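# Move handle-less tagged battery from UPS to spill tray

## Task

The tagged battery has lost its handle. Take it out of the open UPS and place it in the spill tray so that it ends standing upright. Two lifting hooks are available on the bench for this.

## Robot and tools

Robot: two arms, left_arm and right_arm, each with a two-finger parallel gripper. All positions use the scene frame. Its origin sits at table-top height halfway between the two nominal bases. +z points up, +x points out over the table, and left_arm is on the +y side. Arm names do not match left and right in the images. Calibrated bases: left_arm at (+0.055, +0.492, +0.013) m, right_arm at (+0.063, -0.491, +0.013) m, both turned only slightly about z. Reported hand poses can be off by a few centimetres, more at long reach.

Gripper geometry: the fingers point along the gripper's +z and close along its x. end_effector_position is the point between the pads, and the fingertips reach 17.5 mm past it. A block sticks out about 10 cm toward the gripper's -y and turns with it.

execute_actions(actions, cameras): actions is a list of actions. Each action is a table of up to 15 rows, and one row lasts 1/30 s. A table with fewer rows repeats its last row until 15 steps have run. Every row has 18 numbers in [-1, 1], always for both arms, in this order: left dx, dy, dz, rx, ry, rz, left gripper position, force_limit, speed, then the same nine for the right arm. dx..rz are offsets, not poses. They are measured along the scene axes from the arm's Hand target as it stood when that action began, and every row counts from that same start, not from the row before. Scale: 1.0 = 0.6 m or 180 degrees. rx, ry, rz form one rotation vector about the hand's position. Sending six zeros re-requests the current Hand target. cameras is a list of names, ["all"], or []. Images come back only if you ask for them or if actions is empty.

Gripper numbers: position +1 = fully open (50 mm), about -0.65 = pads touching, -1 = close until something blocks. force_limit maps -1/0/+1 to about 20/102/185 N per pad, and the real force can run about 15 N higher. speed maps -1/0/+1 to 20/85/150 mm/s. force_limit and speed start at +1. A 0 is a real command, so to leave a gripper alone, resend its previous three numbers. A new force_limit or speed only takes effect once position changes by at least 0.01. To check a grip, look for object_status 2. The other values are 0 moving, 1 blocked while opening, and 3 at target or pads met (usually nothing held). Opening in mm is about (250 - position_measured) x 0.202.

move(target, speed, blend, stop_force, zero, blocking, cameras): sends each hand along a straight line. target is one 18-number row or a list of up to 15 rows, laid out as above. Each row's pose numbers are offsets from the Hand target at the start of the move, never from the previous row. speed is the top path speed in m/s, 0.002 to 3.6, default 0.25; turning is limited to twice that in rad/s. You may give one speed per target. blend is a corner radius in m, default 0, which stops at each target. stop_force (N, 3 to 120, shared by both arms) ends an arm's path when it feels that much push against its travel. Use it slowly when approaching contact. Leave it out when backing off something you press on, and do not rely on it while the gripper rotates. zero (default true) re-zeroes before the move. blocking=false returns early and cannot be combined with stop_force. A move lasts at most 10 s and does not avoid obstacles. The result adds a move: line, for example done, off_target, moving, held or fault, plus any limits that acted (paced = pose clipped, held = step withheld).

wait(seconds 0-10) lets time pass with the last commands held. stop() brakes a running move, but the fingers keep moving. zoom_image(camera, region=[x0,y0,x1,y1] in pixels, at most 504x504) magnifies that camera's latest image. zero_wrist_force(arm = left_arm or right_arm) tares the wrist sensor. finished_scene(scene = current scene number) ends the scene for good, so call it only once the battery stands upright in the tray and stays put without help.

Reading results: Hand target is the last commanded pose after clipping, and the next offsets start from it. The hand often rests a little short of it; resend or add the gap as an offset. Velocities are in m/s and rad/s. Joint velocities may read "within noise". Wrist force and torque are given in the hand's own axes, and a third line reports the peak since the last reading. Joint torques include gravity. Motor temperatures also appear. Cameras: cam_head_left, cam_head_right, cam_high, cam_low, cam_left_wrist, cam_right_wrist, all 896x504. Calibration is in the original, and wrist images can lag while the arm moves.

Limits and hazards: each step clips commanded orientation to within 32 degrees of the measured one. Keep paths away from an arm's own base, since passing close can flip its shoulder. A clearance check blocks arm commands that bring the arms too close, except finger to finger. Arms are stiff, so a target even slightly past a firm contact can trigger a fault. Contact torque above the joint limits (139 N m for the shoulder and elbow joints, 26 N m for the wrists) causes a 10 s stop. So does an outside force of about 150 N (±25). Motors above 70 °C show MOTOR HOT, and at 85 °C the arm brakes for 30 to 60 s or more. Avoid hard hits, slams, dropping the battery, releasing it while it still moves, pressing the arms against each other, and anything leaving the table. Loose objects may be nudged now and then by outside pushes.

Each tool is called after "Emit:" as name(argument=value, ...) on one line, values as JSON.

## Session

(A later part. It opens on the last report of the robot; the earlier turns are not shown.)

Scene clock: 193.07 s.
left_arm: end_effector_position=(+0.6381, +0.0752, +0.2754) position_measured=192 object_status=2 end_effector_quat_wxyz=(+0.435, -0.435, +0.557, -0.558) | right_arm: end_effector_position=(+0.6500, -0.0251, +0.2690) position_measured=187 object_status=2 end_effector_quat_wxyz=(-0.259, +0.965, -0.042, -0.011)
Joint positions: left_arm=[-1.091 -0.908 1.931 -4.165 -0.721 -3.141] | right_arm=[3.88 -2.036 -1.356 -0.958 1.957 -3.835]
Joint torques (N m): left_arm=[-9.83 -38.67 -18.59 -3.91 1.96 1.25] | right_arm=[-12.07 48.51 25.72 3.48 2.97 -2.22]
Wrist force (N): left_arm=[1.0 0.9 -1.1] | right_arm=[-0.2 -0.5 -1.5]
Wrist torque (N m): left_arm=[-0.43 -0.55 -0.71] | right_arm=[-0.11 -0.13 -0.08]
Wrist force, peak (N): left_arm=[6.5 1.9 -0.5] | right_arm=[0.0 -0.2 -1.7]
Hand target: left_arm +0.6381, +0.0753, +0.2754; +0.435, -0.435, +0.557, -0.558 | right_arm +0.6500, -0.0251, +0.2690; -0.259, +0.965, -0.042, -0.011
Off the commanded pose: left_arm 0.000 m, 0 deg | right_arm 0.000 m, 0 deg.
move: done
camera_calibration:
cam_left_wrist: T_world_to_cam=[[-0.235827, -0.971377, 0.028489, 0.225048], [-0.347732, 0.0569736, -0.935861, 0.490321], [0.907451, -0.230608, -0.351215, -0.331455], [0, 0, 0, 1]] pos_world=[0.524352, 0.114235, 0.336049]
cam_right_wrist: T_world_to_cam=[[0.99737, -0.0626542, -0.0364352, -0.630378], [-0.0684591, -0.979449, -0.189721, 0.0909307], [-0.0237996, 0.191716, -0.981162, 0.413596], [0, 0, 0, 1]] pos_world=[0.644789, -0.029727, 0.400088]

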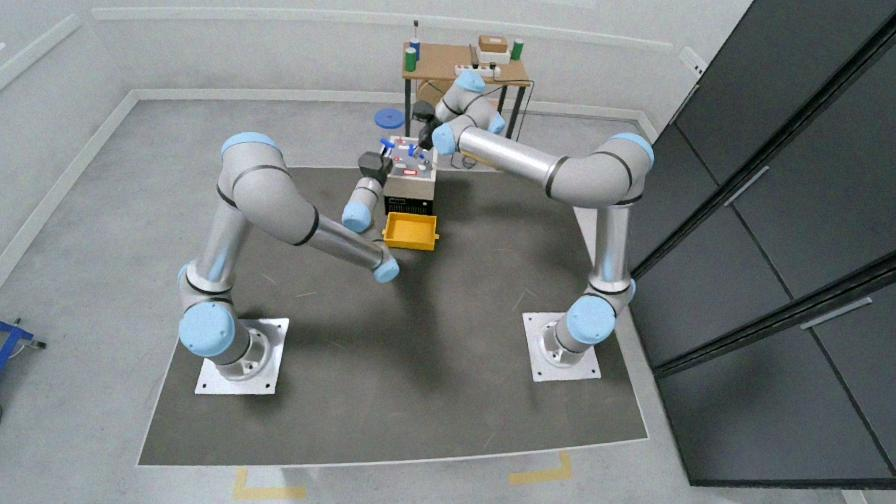

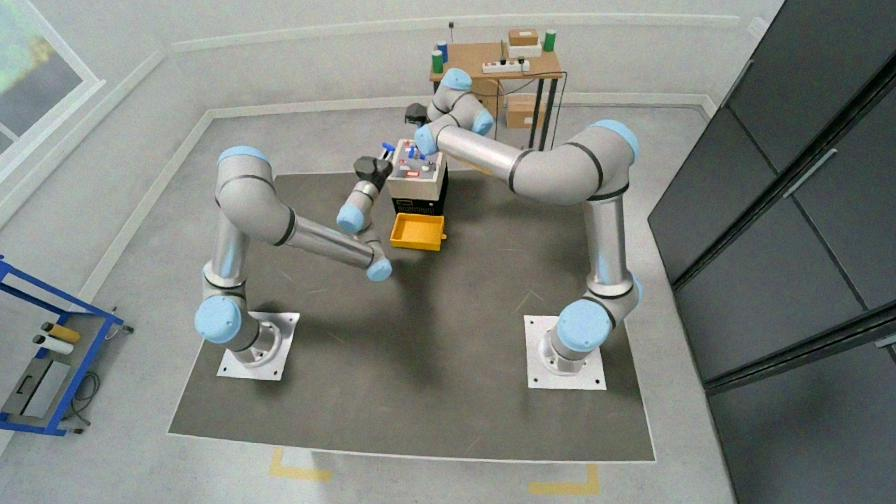

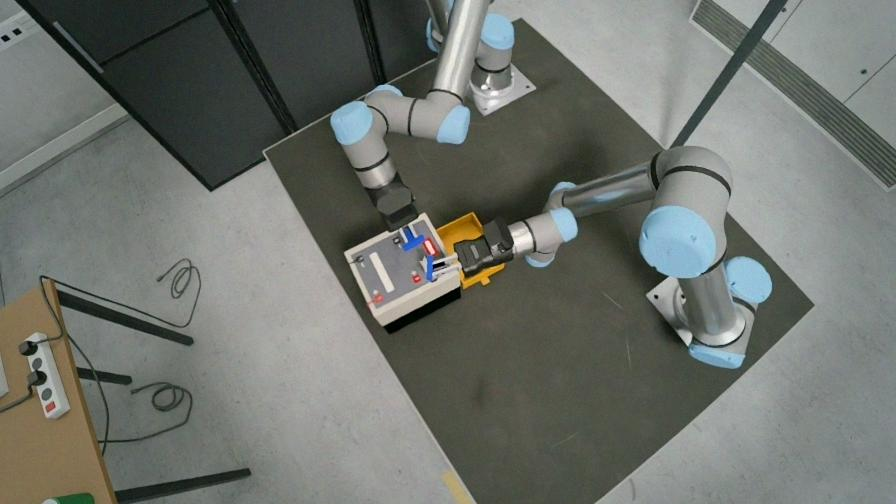

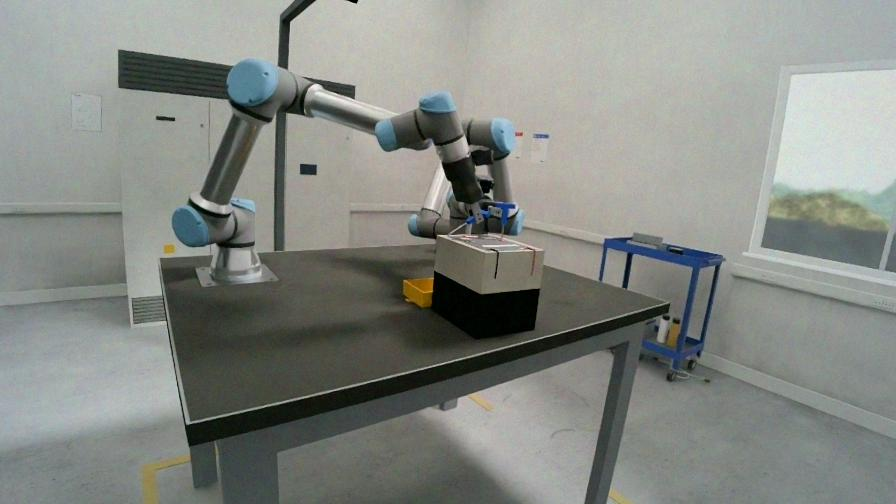

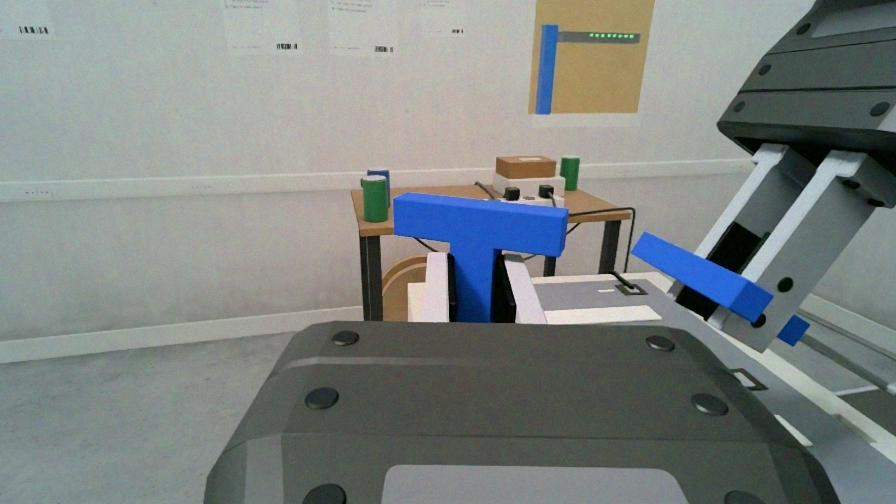

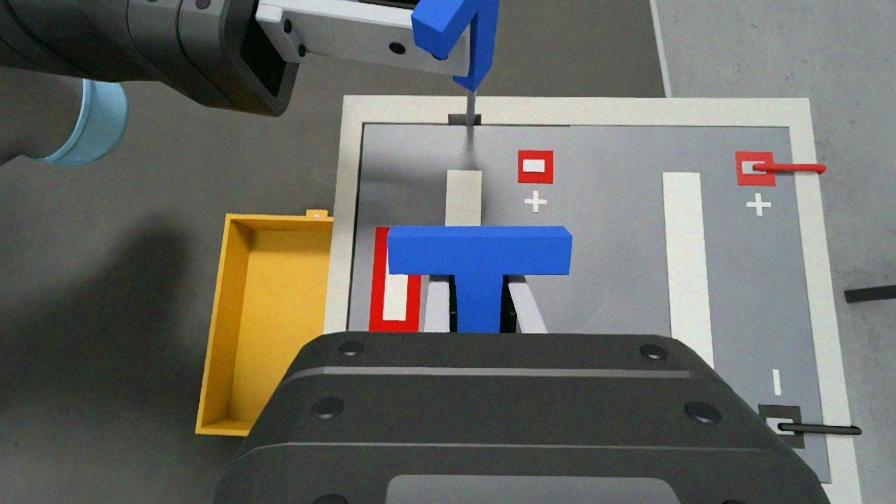

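Emit:
move(target=[[0,0,0,0,0,0,-0.98,0.8,-1,-0.0083,-0.108,0.118,0.15,-0.018,-0.005,-0.98,0.2,-0.5],[0,0,0,0,0,0,-0.98,0.8,-1,-0.0233,-0.192,0.118,0.3313,-0.0398,-0.0111,-0.98,0.2,-0.5],[0,0,0,0,0,0,-0.98,0.8,-1,-0.0235,-0.1452,0.0433,0.3313,-0.0398,-0.0111,-0.98,0.2,-0.5]], blend=[0.03,0.01,0], speed=[0.25,0.25,0.12], cameras=["cam_left_wrist","cam_right_wrist"])

Emit:
zoom_image(camera="cam_left_wrist", region=[756, 340, 896, 480])

Scene clock: 198.50 s.
left_arm: end_effector_position=(+0.6381, +0.0753, +0.2754) position_measured=192 object_status=2 end_effector_quat_wxyz=(+0.435, -0.435, +0.557, -0.558) | right_arm: end_effector_position=(+0.6359, -0.1121, +0.2951) position_measured=187 object_status=2 end_effector_quat_wxyz=(+0.706, -0.707, +0.031, -0.031)
Joint positions: left_arm=[-1.091 -0.909 1.931 -4.165 -0.721 -3.141] | right_arm=[3.616 -2.312 -1.674 0.842 2.598 -3.143]
Joint torques (N m): left_arm=[7.37 -50.66 -5.26 -0.16 -1.72 1.49] | right_arm=[-12.88 51.23 10 -0.26 2.27 1.65]
Wrist force (N): left_arm=[1.1 0.9 -1.5] | right_arm=[0.1 1.7 -2.5]
Wrist torque (N m): left_arm=[-0.43 -0.55 -0.70] | right_arm=[0.05 -0.13 -0.15]
Wrist force, peak (N): left_arm=[1.0 1.1 -1.5] | right_arm=[0.7 1.0 -4.6]
Hand target: left_arm +0.6381, +0.0753, +0.2754; +0.435, -0.435, +0.557, -0.558 | right_arm +0.6359, -0.1122, +0.2950; +0.706, -0.707, +0.031, -0.031
Off the commanded pose: left_arm 0.000 m, 0 deg | right_arm 0.000 m, 0 deg.
move: done
camera_calibration:
cam_left_wrist: T_world_to_cam=[[-0.235915, -0.971355, 0.0285227, 0.225054], [-0.347727, 0.0569726, -0.935863, 0.490378], [0.90743, -0.230702, -0.351207, -0.33131], [0, 0, 0, 1]] pos_world=[0.524252, 0.114235, 0.336149]
cam_right_wrist: T_world_to_cam=[[0.995991, -0.0882578, 0.014555, -0.637907], [-0.0151041, -0.326316, -0.94514, 0.271915], [0.0881655, 0.941131, -0.326341, 0.275186], [0, 0, 0, 1]] pos_world=[0.615195, -0.226556, 0.356087]
Images, in order (width x height): cam_left_wrist 896x504, cam_right_wrist 896x504.

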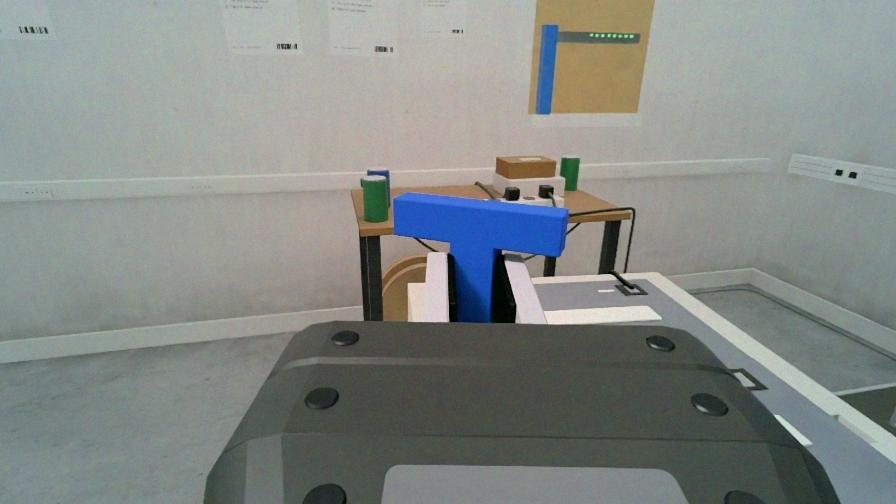

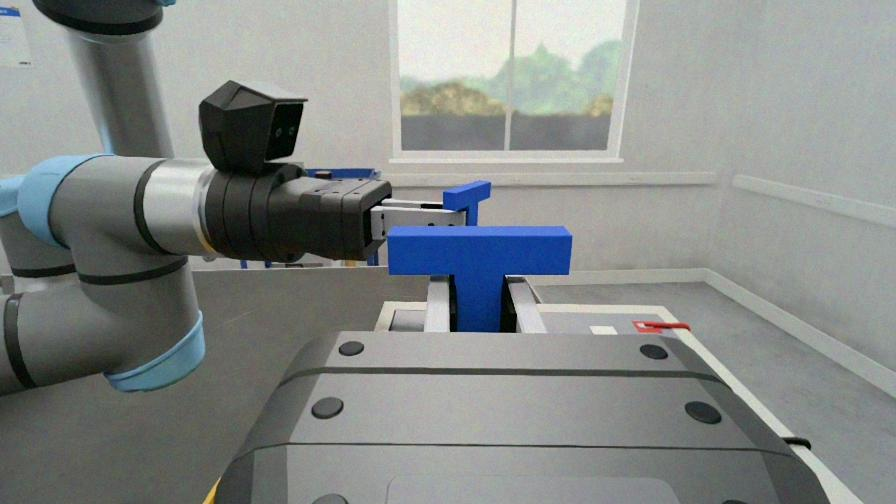

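Scaled by 3.600.

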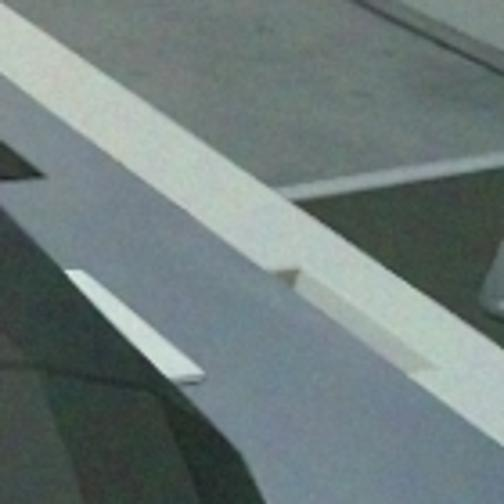

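Emit:
move(target=[[0,0,0,0,0,0,-0.98,0.8,-1,0,0,0.0167,0,0,0,-0.98,0.2,-0.5],[0,0,0,0,0,0,-0.98,0.8,-1,0.0035,0.0392,0.0167,0,0,0,-0.98,0.2,-0.5]], blend=[0.002,0], speed=[0.06,0.08], cameras=["cam_left_wrist","cam_right_wrist"])

Emit:
zoom_image(camera="cam_left_wrist", region=[826, 380, 896, 450])

Scene clock: 200.07 s.
left_arm: end_effector_position=(+0.6381, +0.0753, +0.2754) position_measured=192 object_status=2 end_effector_quat_wxyz=(+0.435, -0.435, +0.557, -0.558) | right_arm: end_effector_position=(+0.6380, -0.0885, +0.3049) position_measured=187 object_status=2 end_effector_quat_wxyz=(+0.706, -0.707, +0.031, -0.031) end_effector_velocity=(-0.001, -0.002, +0.000) end_effector_angular_velocity=(-0.001, +0.000, +0.003)
Joint positions: left_arm=[-1.091 -0.909 1.931 -4.165 -0.721 -3.141] | right_arm=[3.653 -2.307 -1.647 0.81 2.562 -3.143]
Joint velocities: left_arm=[within noise] | right_arm=[-0.003 0.001 -0.003 0.001 0.005 -0.001]
Joint torques (N m): left_arm=[7.69 -51.06 -5.45 -0.22 -1.72 1.42] | right_arm=[-12.18 62.22 8.06 3.02 2.62 2.17]
Wrist force (N): left_arm=[1.0 1.0 -1.3] | right_arm=[-0.3 2.0 -2.8]
Wrist torque (N m): left_arm=[-0.42 -0.54 -0.70] | right_arm=[0.11 -0.08 -0.15]
Wrist force, peak (N): left_arm=[1.2 0.8 -1.5] | right_arm=[0.2 3.0 -2.7]
Hand target: left_arm +0.6381, +0.0753, +0.2754; +0.435, -0.435, +0.557, -0.558 | right_arm +0.6380, -0.0887, +0.3050; +0.706, -0.707, +0.031, -0.031
Off the commanded pose: left_arm 0.000 m, 0 deg | right_arm 0.000 m, 0 deg.
move: done
camera_calibration:
cam_left_wrist: T_world_to_cam=[[-0.235915, -0.971355, 0.0285227, 0.225054], [-0.347727, 0.0569726, -0.935863, 0.490378], [0.90743, -0.230702, -0.351207, -0.33131], [0, 0, 0, 1]] pos_world=[0.524252, 0.114235, 0.336149]
cam_right_wrist: T_world_to_cam=[[0.995986, -0.0883577, 0.0142837, -0.637976], [-0.0154117, -0.326502, -0.945071, 0.289037], [0.0881679, 0.941058, -0.326553, 0.256049], [0, 0, 0, 1]] pos_world=[0.617295, -0.202956, 0.365887]
Images, in order (width x height): cam_left_wrist 896x504, cam_right_wrist 896x504.

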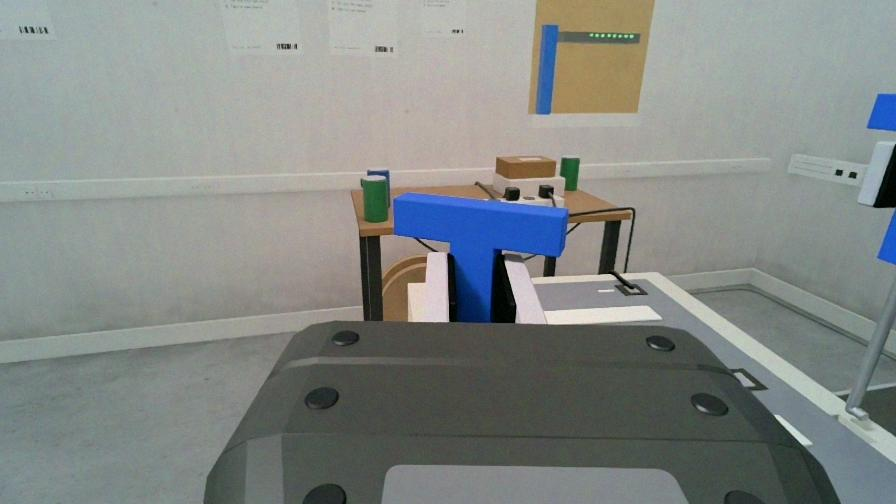

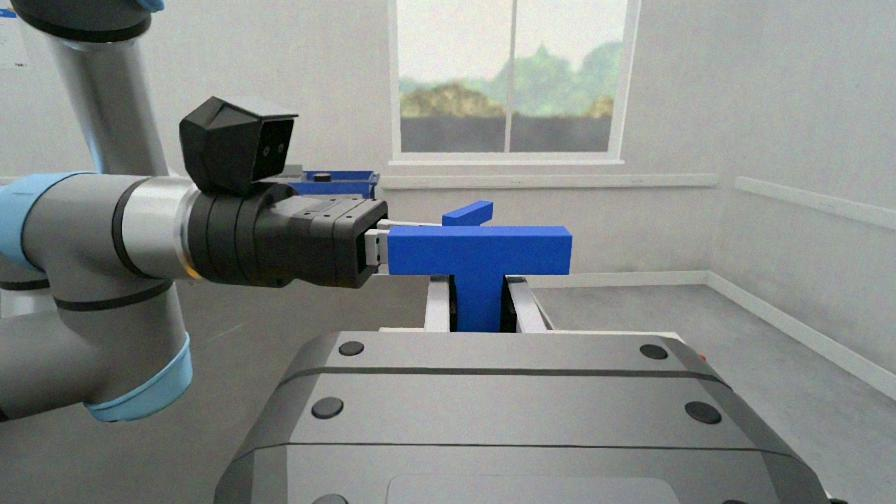

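Scaled by 7.200.

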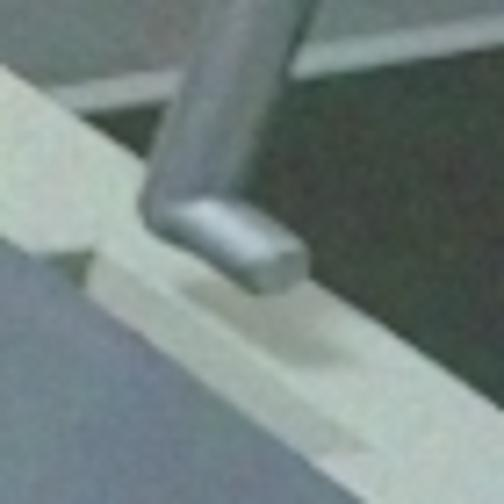

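Emit:
move(target=[0,0,0,0,0,0,-0.98,0.8,-1,0,0,-0.0167,0,0,0,-0.98,0.2,-0.5], speed=0.006, stop_force=4, cameras=["cam_left_wrist"])

Emit:
zoom_image(camera="cam_left_wrist", region=[826, 380, 896, 450])

Scene clock: 203.10 s.
left_arm: end_effector_position=(+0.6381, +0.0753, +0.2754) position_measured=192 object_status=2 end_effector_quat_wxyz=(+0.435, -0.435, +0.557, -0.558) | right_arm: end_effector_position=(+0.6380, -0.0887, +0.2949) position_measured=187 object_status=2 end_effector_quat_wxyz=(+0.706, -0.707, +0.031, -0.031)
Joint positions: left_arm=[-1.091 -0.909 1.931 -4.165 -0.721 -3.141] | right_arm=[3.653 -2.324 -1.649 0.829 2.562 -3.143]
Joint torques (N m): left_arm=[7.66 -50.56 -5.41 -0.18 -1.67 1.29] | right_arm=[-11.77 59.69 10.03 0 2.29 0.93]
Wrist force (N): left_arm=[0.9 0.7 -1.6] | right_arm=[0.3 1.8 -2.2]
Wrist torque (N m): left_arm=[-0.49 -0.52 -0.70] | right_arm=[0.13 -0.15 -0.16]
Wrist force, peak (N): left_arm=[1.2 0.8 -1.5] | right_arm=[0.1 2.1 -2.9]
Hand target: left_arm +0.6381, +0.0753, +0.2754; +0.435, -0.435, +0.557, -0.558 | right_arm +0.6380, -0.0887, +0.2950; +0.706, -0.707, +0.031, -0.031
Off the commanded pose: left_arm 0.000 m, 0 deg | right_arm 0.000 m, 0 deg.
move: done
camera_calibration:
cam_left_wrist: T_world_to_cam=[[-0.235915, -0.971355, 0.0285227, 0.225054], [-0.347727, 0.0569726, -0.935863, 0.490378], [0.90743, -0.230702, -0.351207, -0.33131], [0, 0, 0, 1]] pos_world=[0.524252, 0.114235, 0.336149]
Images, in order (width x height): cam_left_wrist 896x504.

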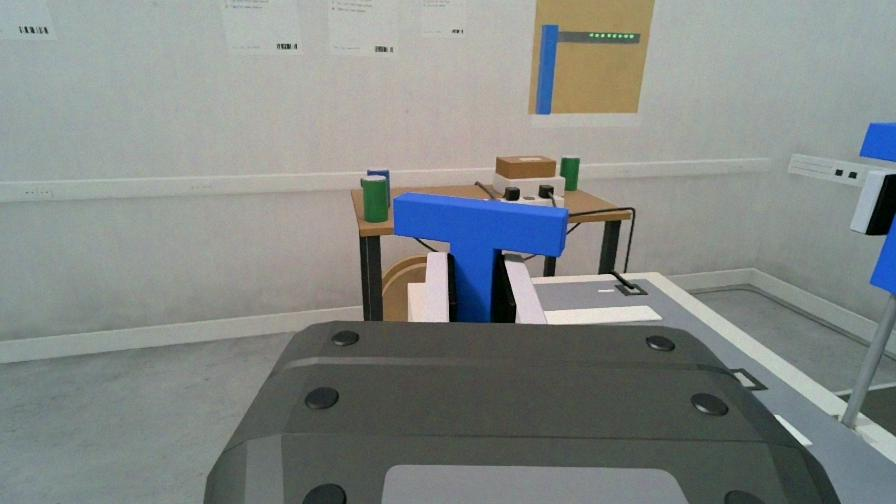

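Scaled by 7.200.

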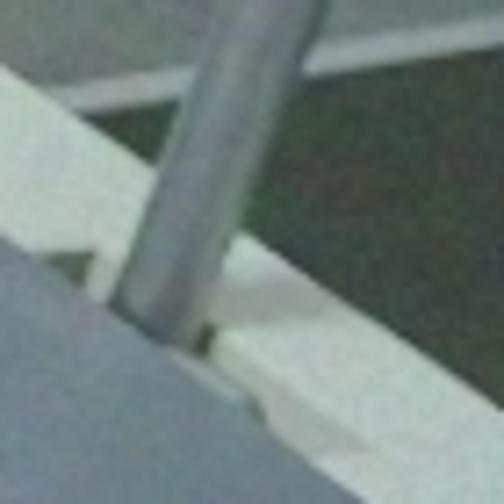

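Emit:
move(target=[0,0,0,0,0,0,-0.98,0.8,-1,0,0,-0.0403,0,0,0,-0.98,0.2,-0.5], speed=0.01, stop_force=4)

Scene clock: 207.00 s.
left_arm: end_effector_position=(+0.6381, +0.0753, +0.2754) position_measured=192 object_status=2 end_effector_quat_wxyz=(+0.435, -0.435, +0.557, -0.558) | right_arm: end_effector_position=(+0.6380, -0.0887, +0.2708) position_measured=187 object_status=2 end_effector_quat_wxyz=(+0.706, -0.707, +0.031, -0.031)
Joint positions: left_arm=[-1.091 -0.909 1.931 -4.165 -0.721 -3.141] | right_arm=[3.653 -2.367 -1.65 0.873 2.562 -3.143]
Joint torques (N m): left_arm=[7.69 -50.01 -5.54 -0.24 -1.7 1.25] | right_arm=[-11.87 62.18 24.24 -0.54 2.09 0.54]
Wrist force (N): left_arm=[0.7 0.8 -1.5] | right_arm=[0.3 2.1 -2.4]
Wrist torque (N m): left_arm=[-0.45 -0.49 -0.70] | right_arm=[0.12 -0.19 -0.16]
Wrist force, peak (N): left_arm=[0.9 1.1 -1.6] | right_arm=[0.1 2.0 -2.7]
Hand target: left_arm +0.6381, +0.0753, +0.2754; +0.435, -0.435, +0.557, -0.558 | right_arm +0.6380, -0.0887, +0.2708; +0.706, -0.707, +0.031, -0.031
Off the commanded pose: left_arm 0.000 m, 0 deg | right_arm 0.000 m, 0 deg.
move: done

Emit:
move(target=[[0,0,0,0,0,0,-0.98,0.8,-1,-0.0021,0.0005,0,0,0,-0.0833,-0.98,0.2,-0.5],[0,0,0,0,0,0,-0.98,0.8,-1,-0.0041,0.0015,0,0,0,-0.1667,-0.98,0.2,-0.5],[0,0,0,0,0,0,-0.98,0.8,-1,-0.0057,0.003,0,0,0,-0.25,-0.98,0.2,-0.5],[0,0,0,0,0,0,-0.98,0.8,-1,-0.0068,0.0048,0,0,0,-0.3333,-0.98,0.2,-0.5]], speed=0.12, blend=[0.0005,0.0005,0.0005,0], cameras=["cam_left_wrist","cam_right_wrist"])

Emit:
zoom_image(camera="cam_left_wrist", region=[796, 350, 896, 450])

Scene clock: 212.47 s.
left_arm: end_effector_position=(+0.6381, +0.0753, +0.2754) position_measured=192 object_status=2 end_effector_quat_wxyz=(+0.435, -0.435, +0.557, -0.558) | right_arm: end_effector_position=(+0.6339, -0.0856, +0.2707) position_measured=187 object_status=2 end_effector_quat_wxyz=(+0.596, -0.597, +0.380, -0.380)
Joint positions: left_arm=[-1.091 -0.909 1.931 -4.165 -0.721 -3.141] | right_arm=[4.185 -2.195 -2.042 1.094 0.982 -3.141]
Joint torques (N m): left_arm=[7.76 -50.39 -5.66 -0.42 -1.71 1.21] | right_arm=[-12.59 52.09 0.72 3.66 -1.53 2.13]
Wrist force (N): left_arm=[0.9 1.1 -1.2] | right_arm=[-2.6 -0.2 -0.4]
Wrist torque (N m): left_arm=[-0.42 -0.52 -0.70] | right_arm=[0.25 -0.24 0.09]
Wrist force, peak (N): left_arm=[0.6 1.2 -1.5] | right_arm=[-3.4 2.8 2.3]
Hand target: left_arm +0.6381, +0.0753, +0.2754; +0.435, -0.435, +0.557, -0.558 | right_arm +0.6339, -0.0858, +0.2708; +0.596, -0.597, +0.380, -0.380
Off the commanded pose: left_arm 0.000 m, 0 deg | right_arm 0.000 m, 0 deg.
move: done
camera_calibration:
cam_left_wrist: T_world_to_cam=[[-0.235915, -0.971355, 0.0285227, 0.225054], [-0.347727, 0.0569726, -0.935863, 0.490378], [0.90743, -0.230702, -0.351207, -0.33131], [0, 0, 0, 1]] pos_world=[0.524252, 0.114235, 0.336149]
cam_right_wrist: T_world_to_cam=[[0.421824, -0.906563, 0.0143967, -0.339241], [-0.290353, -0.150109, -0.945073, 0.446962], [0.858929, 0.394475, -0.326543, -0.292792], [0, 0, 0, 1]] pos_world=[0.524364, -0.124952, 0.331687]
Images, in order (width x height): cam_left_wrist 896x504, cam_right_wrist 896x504.

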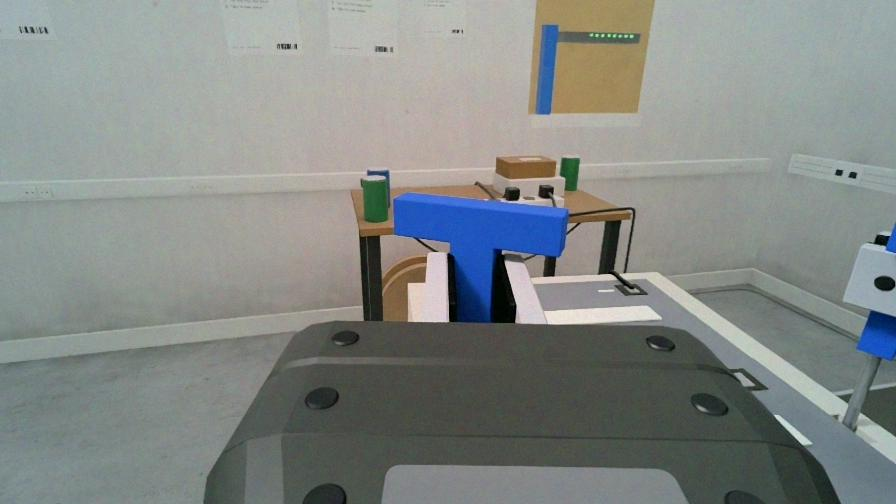

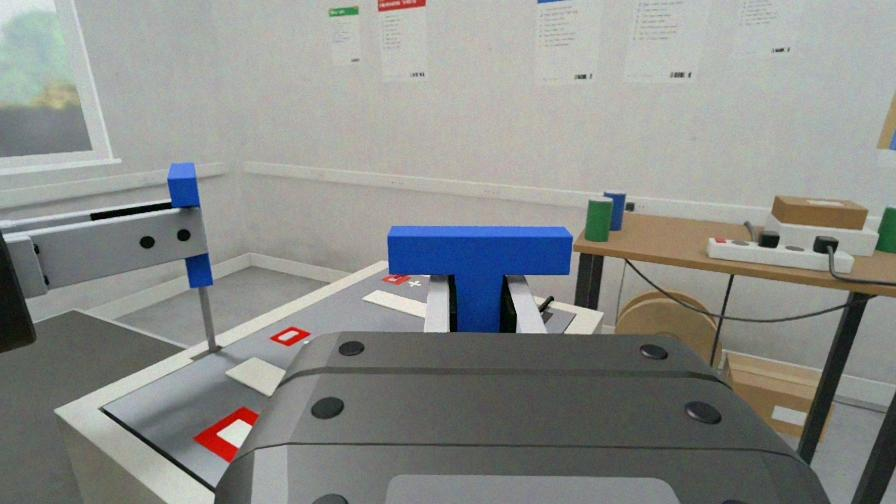

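Scaled by 5.040.

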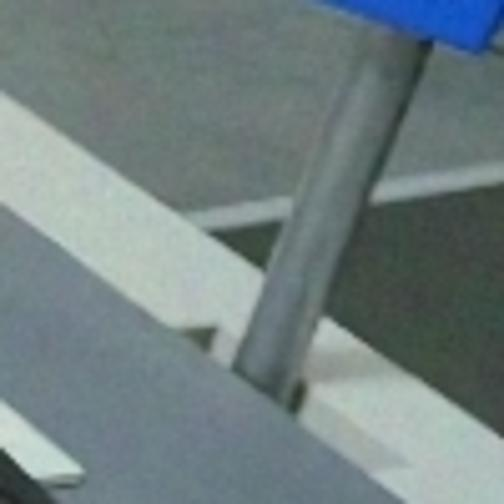

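Emit:
move(target=[0,0,0,0,0,0,-0.98,0.8,-1,0,0,0,0,0,0,-1,0.8,-1])

Emit:
move(target=[0,0,0,0,0,0,-0.98,0.8,-1,0,0,0.025,0,0,0,-1,0.8,-1], speed=0.006, stop_force=5)

Scene clock: 213.37 s.
left_arm: end_effector_position=(+0.6381, +0.0753, +0.2754) position_measured=192 object_status=2 end_effector_quat_wxyz=(+0.435, -0.435, +0.557, -0.558) | right_arm: end_effector_position=(+0.6339, -0.0858, +0.2708) position_measured=190 object_status=2 end_effector_quat_wxyz=(+0.596, -0.597, +0.380, -0.380)
Joint positions: left_arm=[-1.091 -0.909 1.931 -4.165 -0.721 -3.141] | right_arm=[4.185 -2.195 -2.042 1.094 0.982 -3.141]
Joint torques (N m): left_arm=[6.92 -50.18 -5 -0.48 -1.68 1.15] | right_arm=[-14.74 52.04 2.18 3.86 -2.57 1.4]
Wrist force (N): left_arm=[1.0 1.0 -1.3] | right_arm=[-2.8 1.6 -0.3]
Wrist torque (N m): left_arm=[-0.43 -0.55 -0.71] | right_arm=[0.24 -0.18 0.03]
Wrist force, peak (N): left_arm=[0.9 1.0 -1.6] | right_arm=[-3.6 1.6 -0.6]
Hand target: left_arm +0.6381, +0.0753, +0.2754; +0.435, -0.435, +0.557, -0.558 | right_arm +0.6339, -0.0858, +0.2708; +0.596, -0.597, +0.380, -0.380
Off the commanded pose: left_arm 0.000 m, 0 deg | right_arm 0.000 m, 0 deg.
move: done

Scene clock: 215.17 s.
left_arm: end_effector_position=(+0.6381, +0.0753, +0.2754) position_measured=192 object_status=2 end_effector_quat_wxyz=(+0.435, -0.435, +0.557, -0.558) | right_arm: end_effector_position=(+0.6339, -0.0858, +0.2759) position_measured=190 object_status=2 end_effector_quat_wxyz=(+0.596, -0.597, +0.380, -0.380)
Joint positions: left_arm=[-1.091 -0.909 1.931 -4.165 -0.721 -3.141] | right_arm=[4.185 -2.183 -2.043 1.082 0.982 -3.141]
Joint torques (N m): left_arm=[7.08 -50.36 -5.7 -0.36 -1.81 1.08] | right_arm=[-13.79 37.85 12.48 3.87 0.6 0.49]
Wrist force (N): left_arm=[0.9 1.0 -1.3] | right_arm=[-4.9 3.2 -0.3]
Wrist torque (N m): left_arm=[-0.43 -0.52 -0.70] | right_arm=[0.27 -0.18 0.18]
Wrist force, peak (N): left_arm=[0.9 1.2 -1.4] | right_arm=[-4.8 11.3 -0.5]
Hand target: left_arm +0.6381, +0.0753, +0.2754; +0.435, -0.435, +0.557, -0.558 | right_arm +0.6339, -0.0858, +0.2759; +0.596, -0.597, +0.380, -0.380 (not the last commanded pose)
Off the commanded pose: left_arm 0.000 m, 0 deg | right_arm 0.010 m, 0 deg.
move: contact (right_arm)

Emit:
move(target=[[0,0,0.0025,0,0,0,-0.98,0.8,-1,0,0,0.001,0,0,0,-1,0.8,-1],[0,0,0.0175,0,0,0,-0.98,0.8,-1,0,0,0.016,0,0,0,-1,0.8,-1]], speed=[0.01,0.02], blend=[0,0], cameras=["all"])

Emit:
zoom_image(camera="cam_high", region=[340, 190, 480, 340])

Scene clock: 217.13 s.
left_arm: end_effector_position=(+0.6381, +0.0753, +0.2860) position_measured=192 object_status=2 end_effector_quat_wxyz=(+0.435, -0.435, +0.558, -0.558) | right_arm: end_effector_position=(+0.6339, -0.0858, +0.2856) position_measured=190 object_status=2 end_effector_quat_wxyz=(+0.596, -0.597, +0.380, -0.380)
Joint positions: left_arm=[-1.091 -0.931 1.931 -4.142 -0.721 -3.141] | right_arm=[4.185 -2.16 -2.042 1.059 0.982 -3.141]
Joint torques (N m): left_arm=[8.02 -42.71 -30.6 -6.94 -0.54 0.44] | right_arm=[-12.93 48.95 29.68 7.6 0.59 -0.49]
Wrist force (N): left_arm=[2.1 19.3 -1.4] | right_arm=[-2.6 20.2 -0.8]
Wrist torque (N m): left_arm=[-0.59 -0.51 -0.73] | right_arm=[0.41 -0.17 -0.03]
Wrist force, peak (N): left_arm=[2.6 21.7 -1.4] | right_arm=[-4.8 24.6 -0.1]
Hand target: left_arm +0.6381, +0.0753, +0.2859; +0.435, -0.435, +0.557, -0.558 | right_arm +0.6339, -0.0858, +0.2855; +0.596, -0.597, +0.380, -0.380
Off the commanded pose: left_arm 0.000 m, 0 deg | right_arm 0.000 m, 0 deg.
move: done
camera_calibration:
cam_left_wrist: T_world_to_cam=[[-0.235883, -0.971369, 0.0283287, 0.224804], [-0.347777, 0.0571601, -0.935833, 0.500292], [0.90742, -0.230599, -0.351302, -0.32756], [0, 0, 0, 1]] pos_world=[0.524252, 0.114235, 0.346749]
cam_right_wrist: T_world_to_cam=[[0.421527, -0.906701, 0.0144138, -0.339456], [-0.290324, -0.149996, -0.945099, 0.461066], [0.859085, 0.394201, -0.326465, -0.288116], [0, 0, 0, 1]] pos_world=[0.524465, -0.125052, 0.346587]

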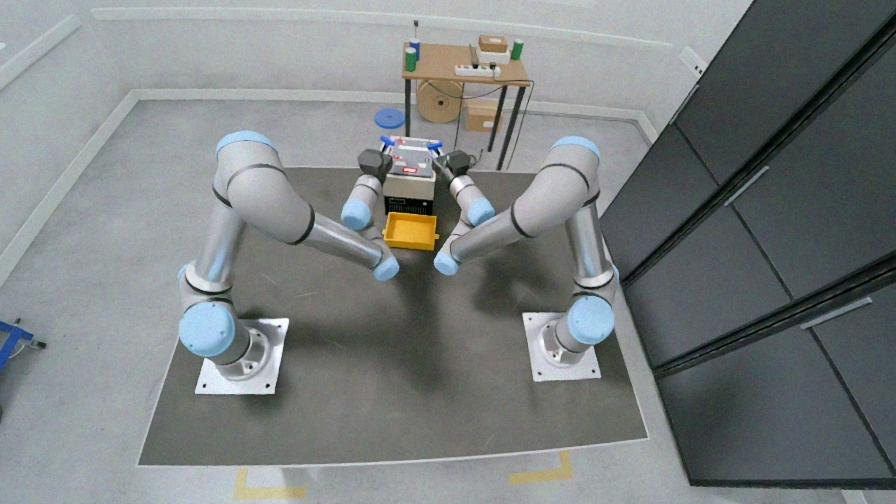

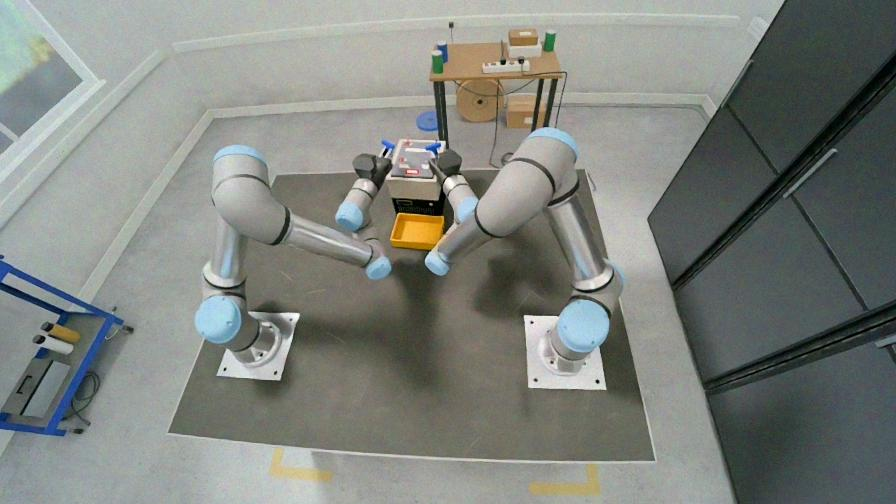

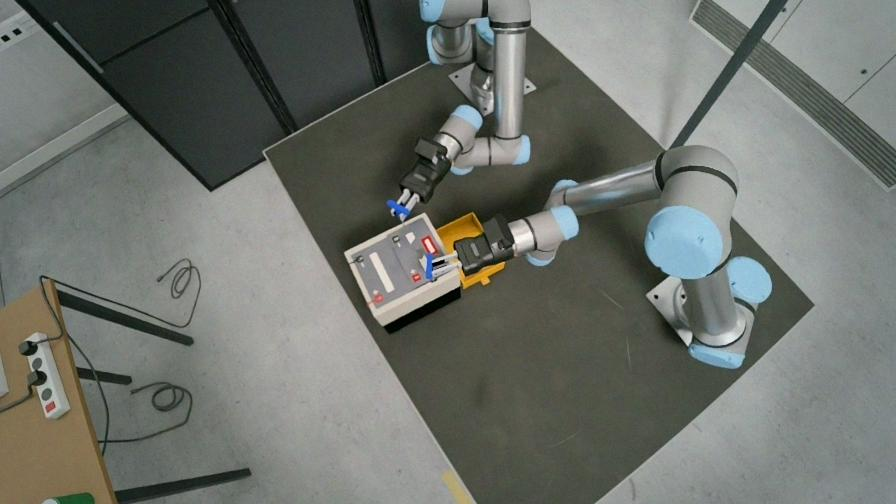

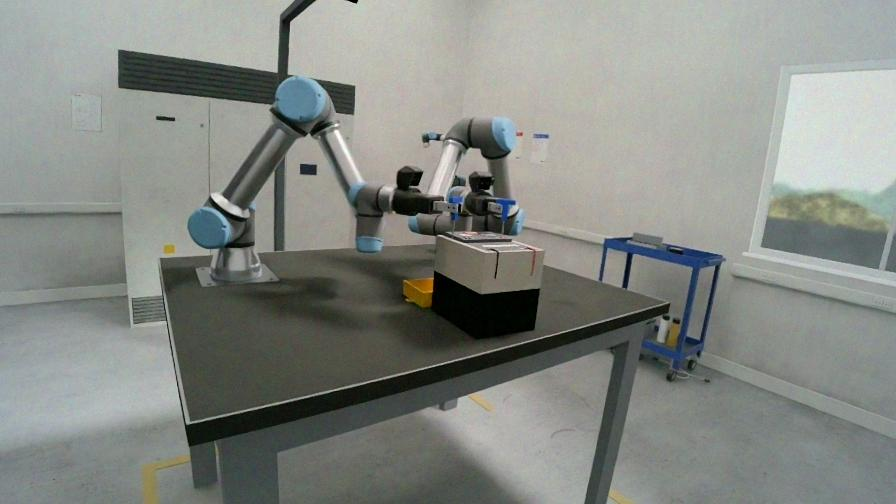

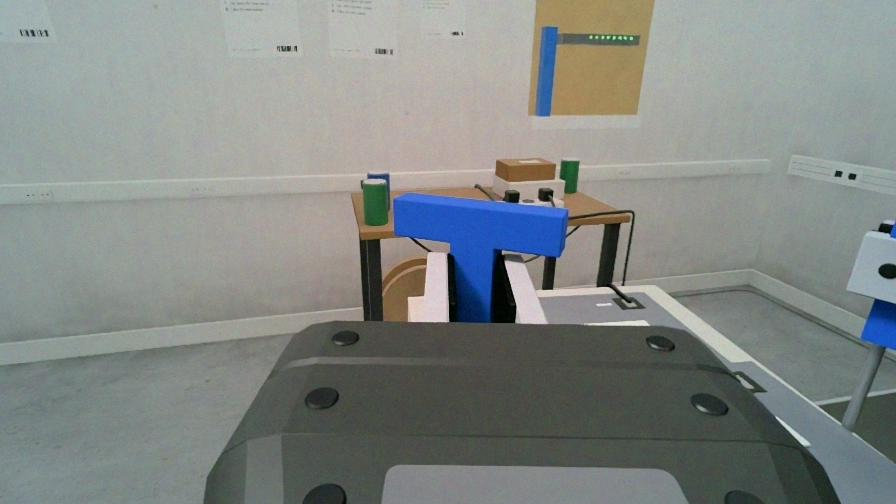

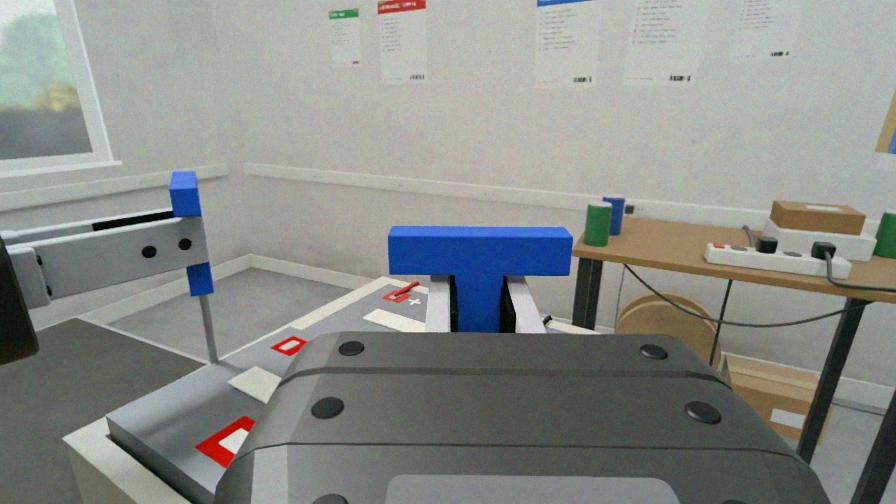

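Scaled by 3.360.

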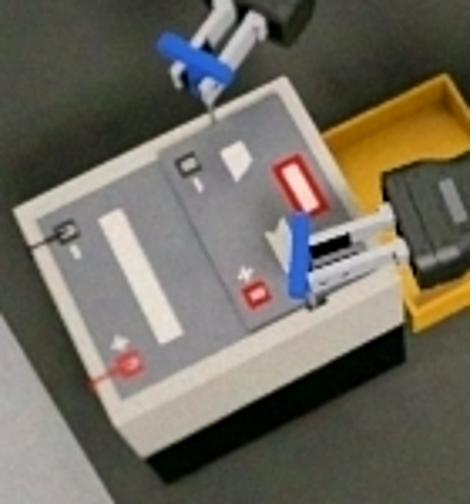

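Emit:
move(target=[0,0,0.1167,0,0,0,-0.98,0.8,-1,0,0,0.1167,0,0,0,-1,0.8,-1], speed=0.05, cameras=["all"])

Emit:
zoom_image(camera="cam_high", region=[340, 190, 480, 340])

Emit:
zoom_image(camera="cam_low", region=[400, 170, 560, 320])

Scene clock: 219.40 s.
left_arm: end_effector_position=(+0.6381, +0.0752, +0.3560) position_measured=192 object_status=2 end_effector_quat_wxyz=(+0.435, -0.435, +0.557, -0.558) | right_arm: end_effector_position=(+0.6339, -0.0858, +0.3557) position_measured=190 object_status=2 end_effector_quat_wxyz=(+0.596, -0.596, +0.380, -0.380)
Joint positions: left_arm=[-1.091 -1.071 1.91 -3.982 -0.721 -3.141] | right_arm=[4.185 -2.008 -2.02 0.886 0.982 -3.141]
Joint torques (N m): left_arm=[7.01 -39.19 -15.82 -7.42 2.75 -1.15] | right_arm=[-12.39 45.09 16.17 8.12 0.02 0.37]
Wrist force (N): left_arm=[2.0 19.5 -1.0] | right_arm=[-0.9 21.0 -2.1]
Wrist torque (N m): left_arm=[-0.48 -0.47 -0.74] | right_arm=[0.31 -0.14 -0.17]
Wrist force, peak (N): left_arm=[1.8 21.9 -1.8] | right_arm=[-2.8 24.6 -1.1]
Hand target: left_arm +0.6381, +0.0753, +0.3559; +0.435, -0.435, +0.557, -0.558 | right_arm +0.6339, -0.0858, +0.3556; +0.596, -0.597, +0.380, -0.380
Off the commanded pose: left_arm 0.000 m, 0 deg | right_arm 0.000 m, 0 deg.
move: done
camera_calibration:
cam_left_wrist: T_world_to_cam=[[-0.235871, -0.971364, 0.0285839, 0.222731], [-0.347628, 0.0568721, -0.935906, 0.565821], [0.90748, -0.23069, -0.351088, -0.303171], [0, 0, 0, 1]] pos_world=[0.524352, 0.114235, 0.416749]
cam_right_wrist: T_world_to_cam=[[0.421525, -0.906704, 0.0142668, -0.340403], [-0.290184, -0.149778, -0.945177, 0.52721], [0.859133, 0.394276, -0.326246, -0.26537], [0, 0, 0, 1]] pos_world=[0.524465, -0.125051, 0.416587]

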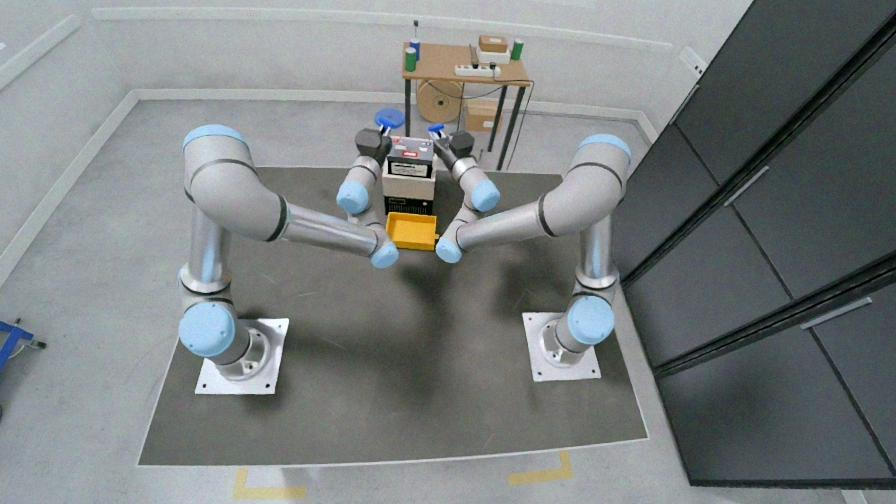

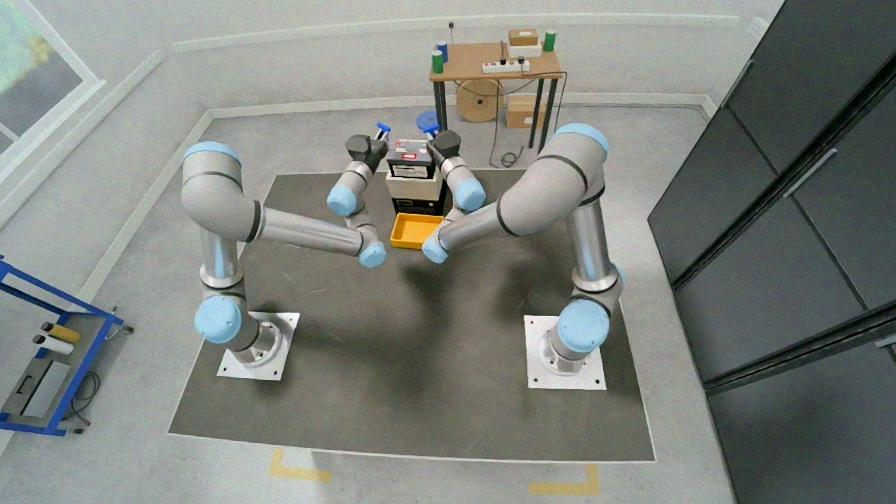

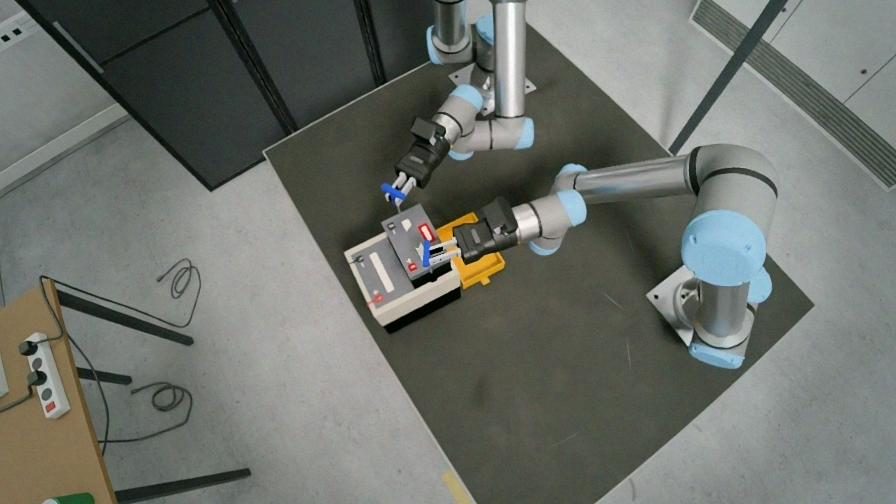

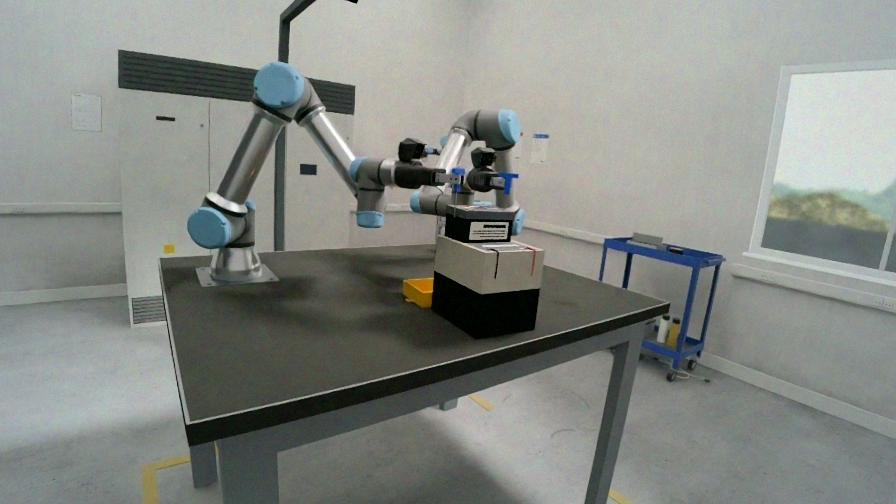

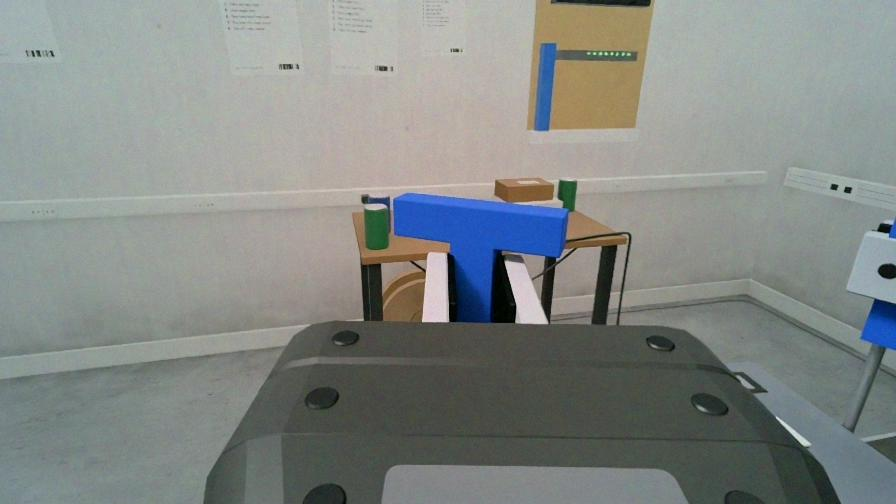

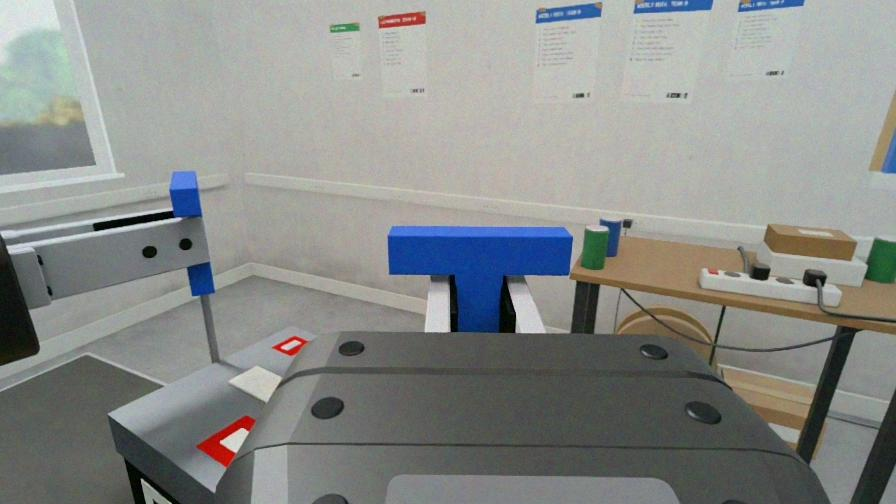

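Scaled by 3.360.

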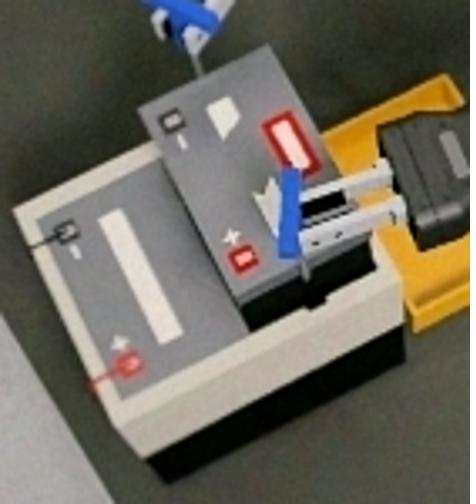

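Scaled by 3.150.

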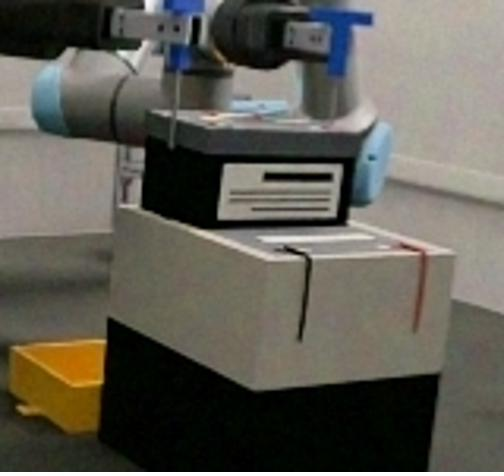

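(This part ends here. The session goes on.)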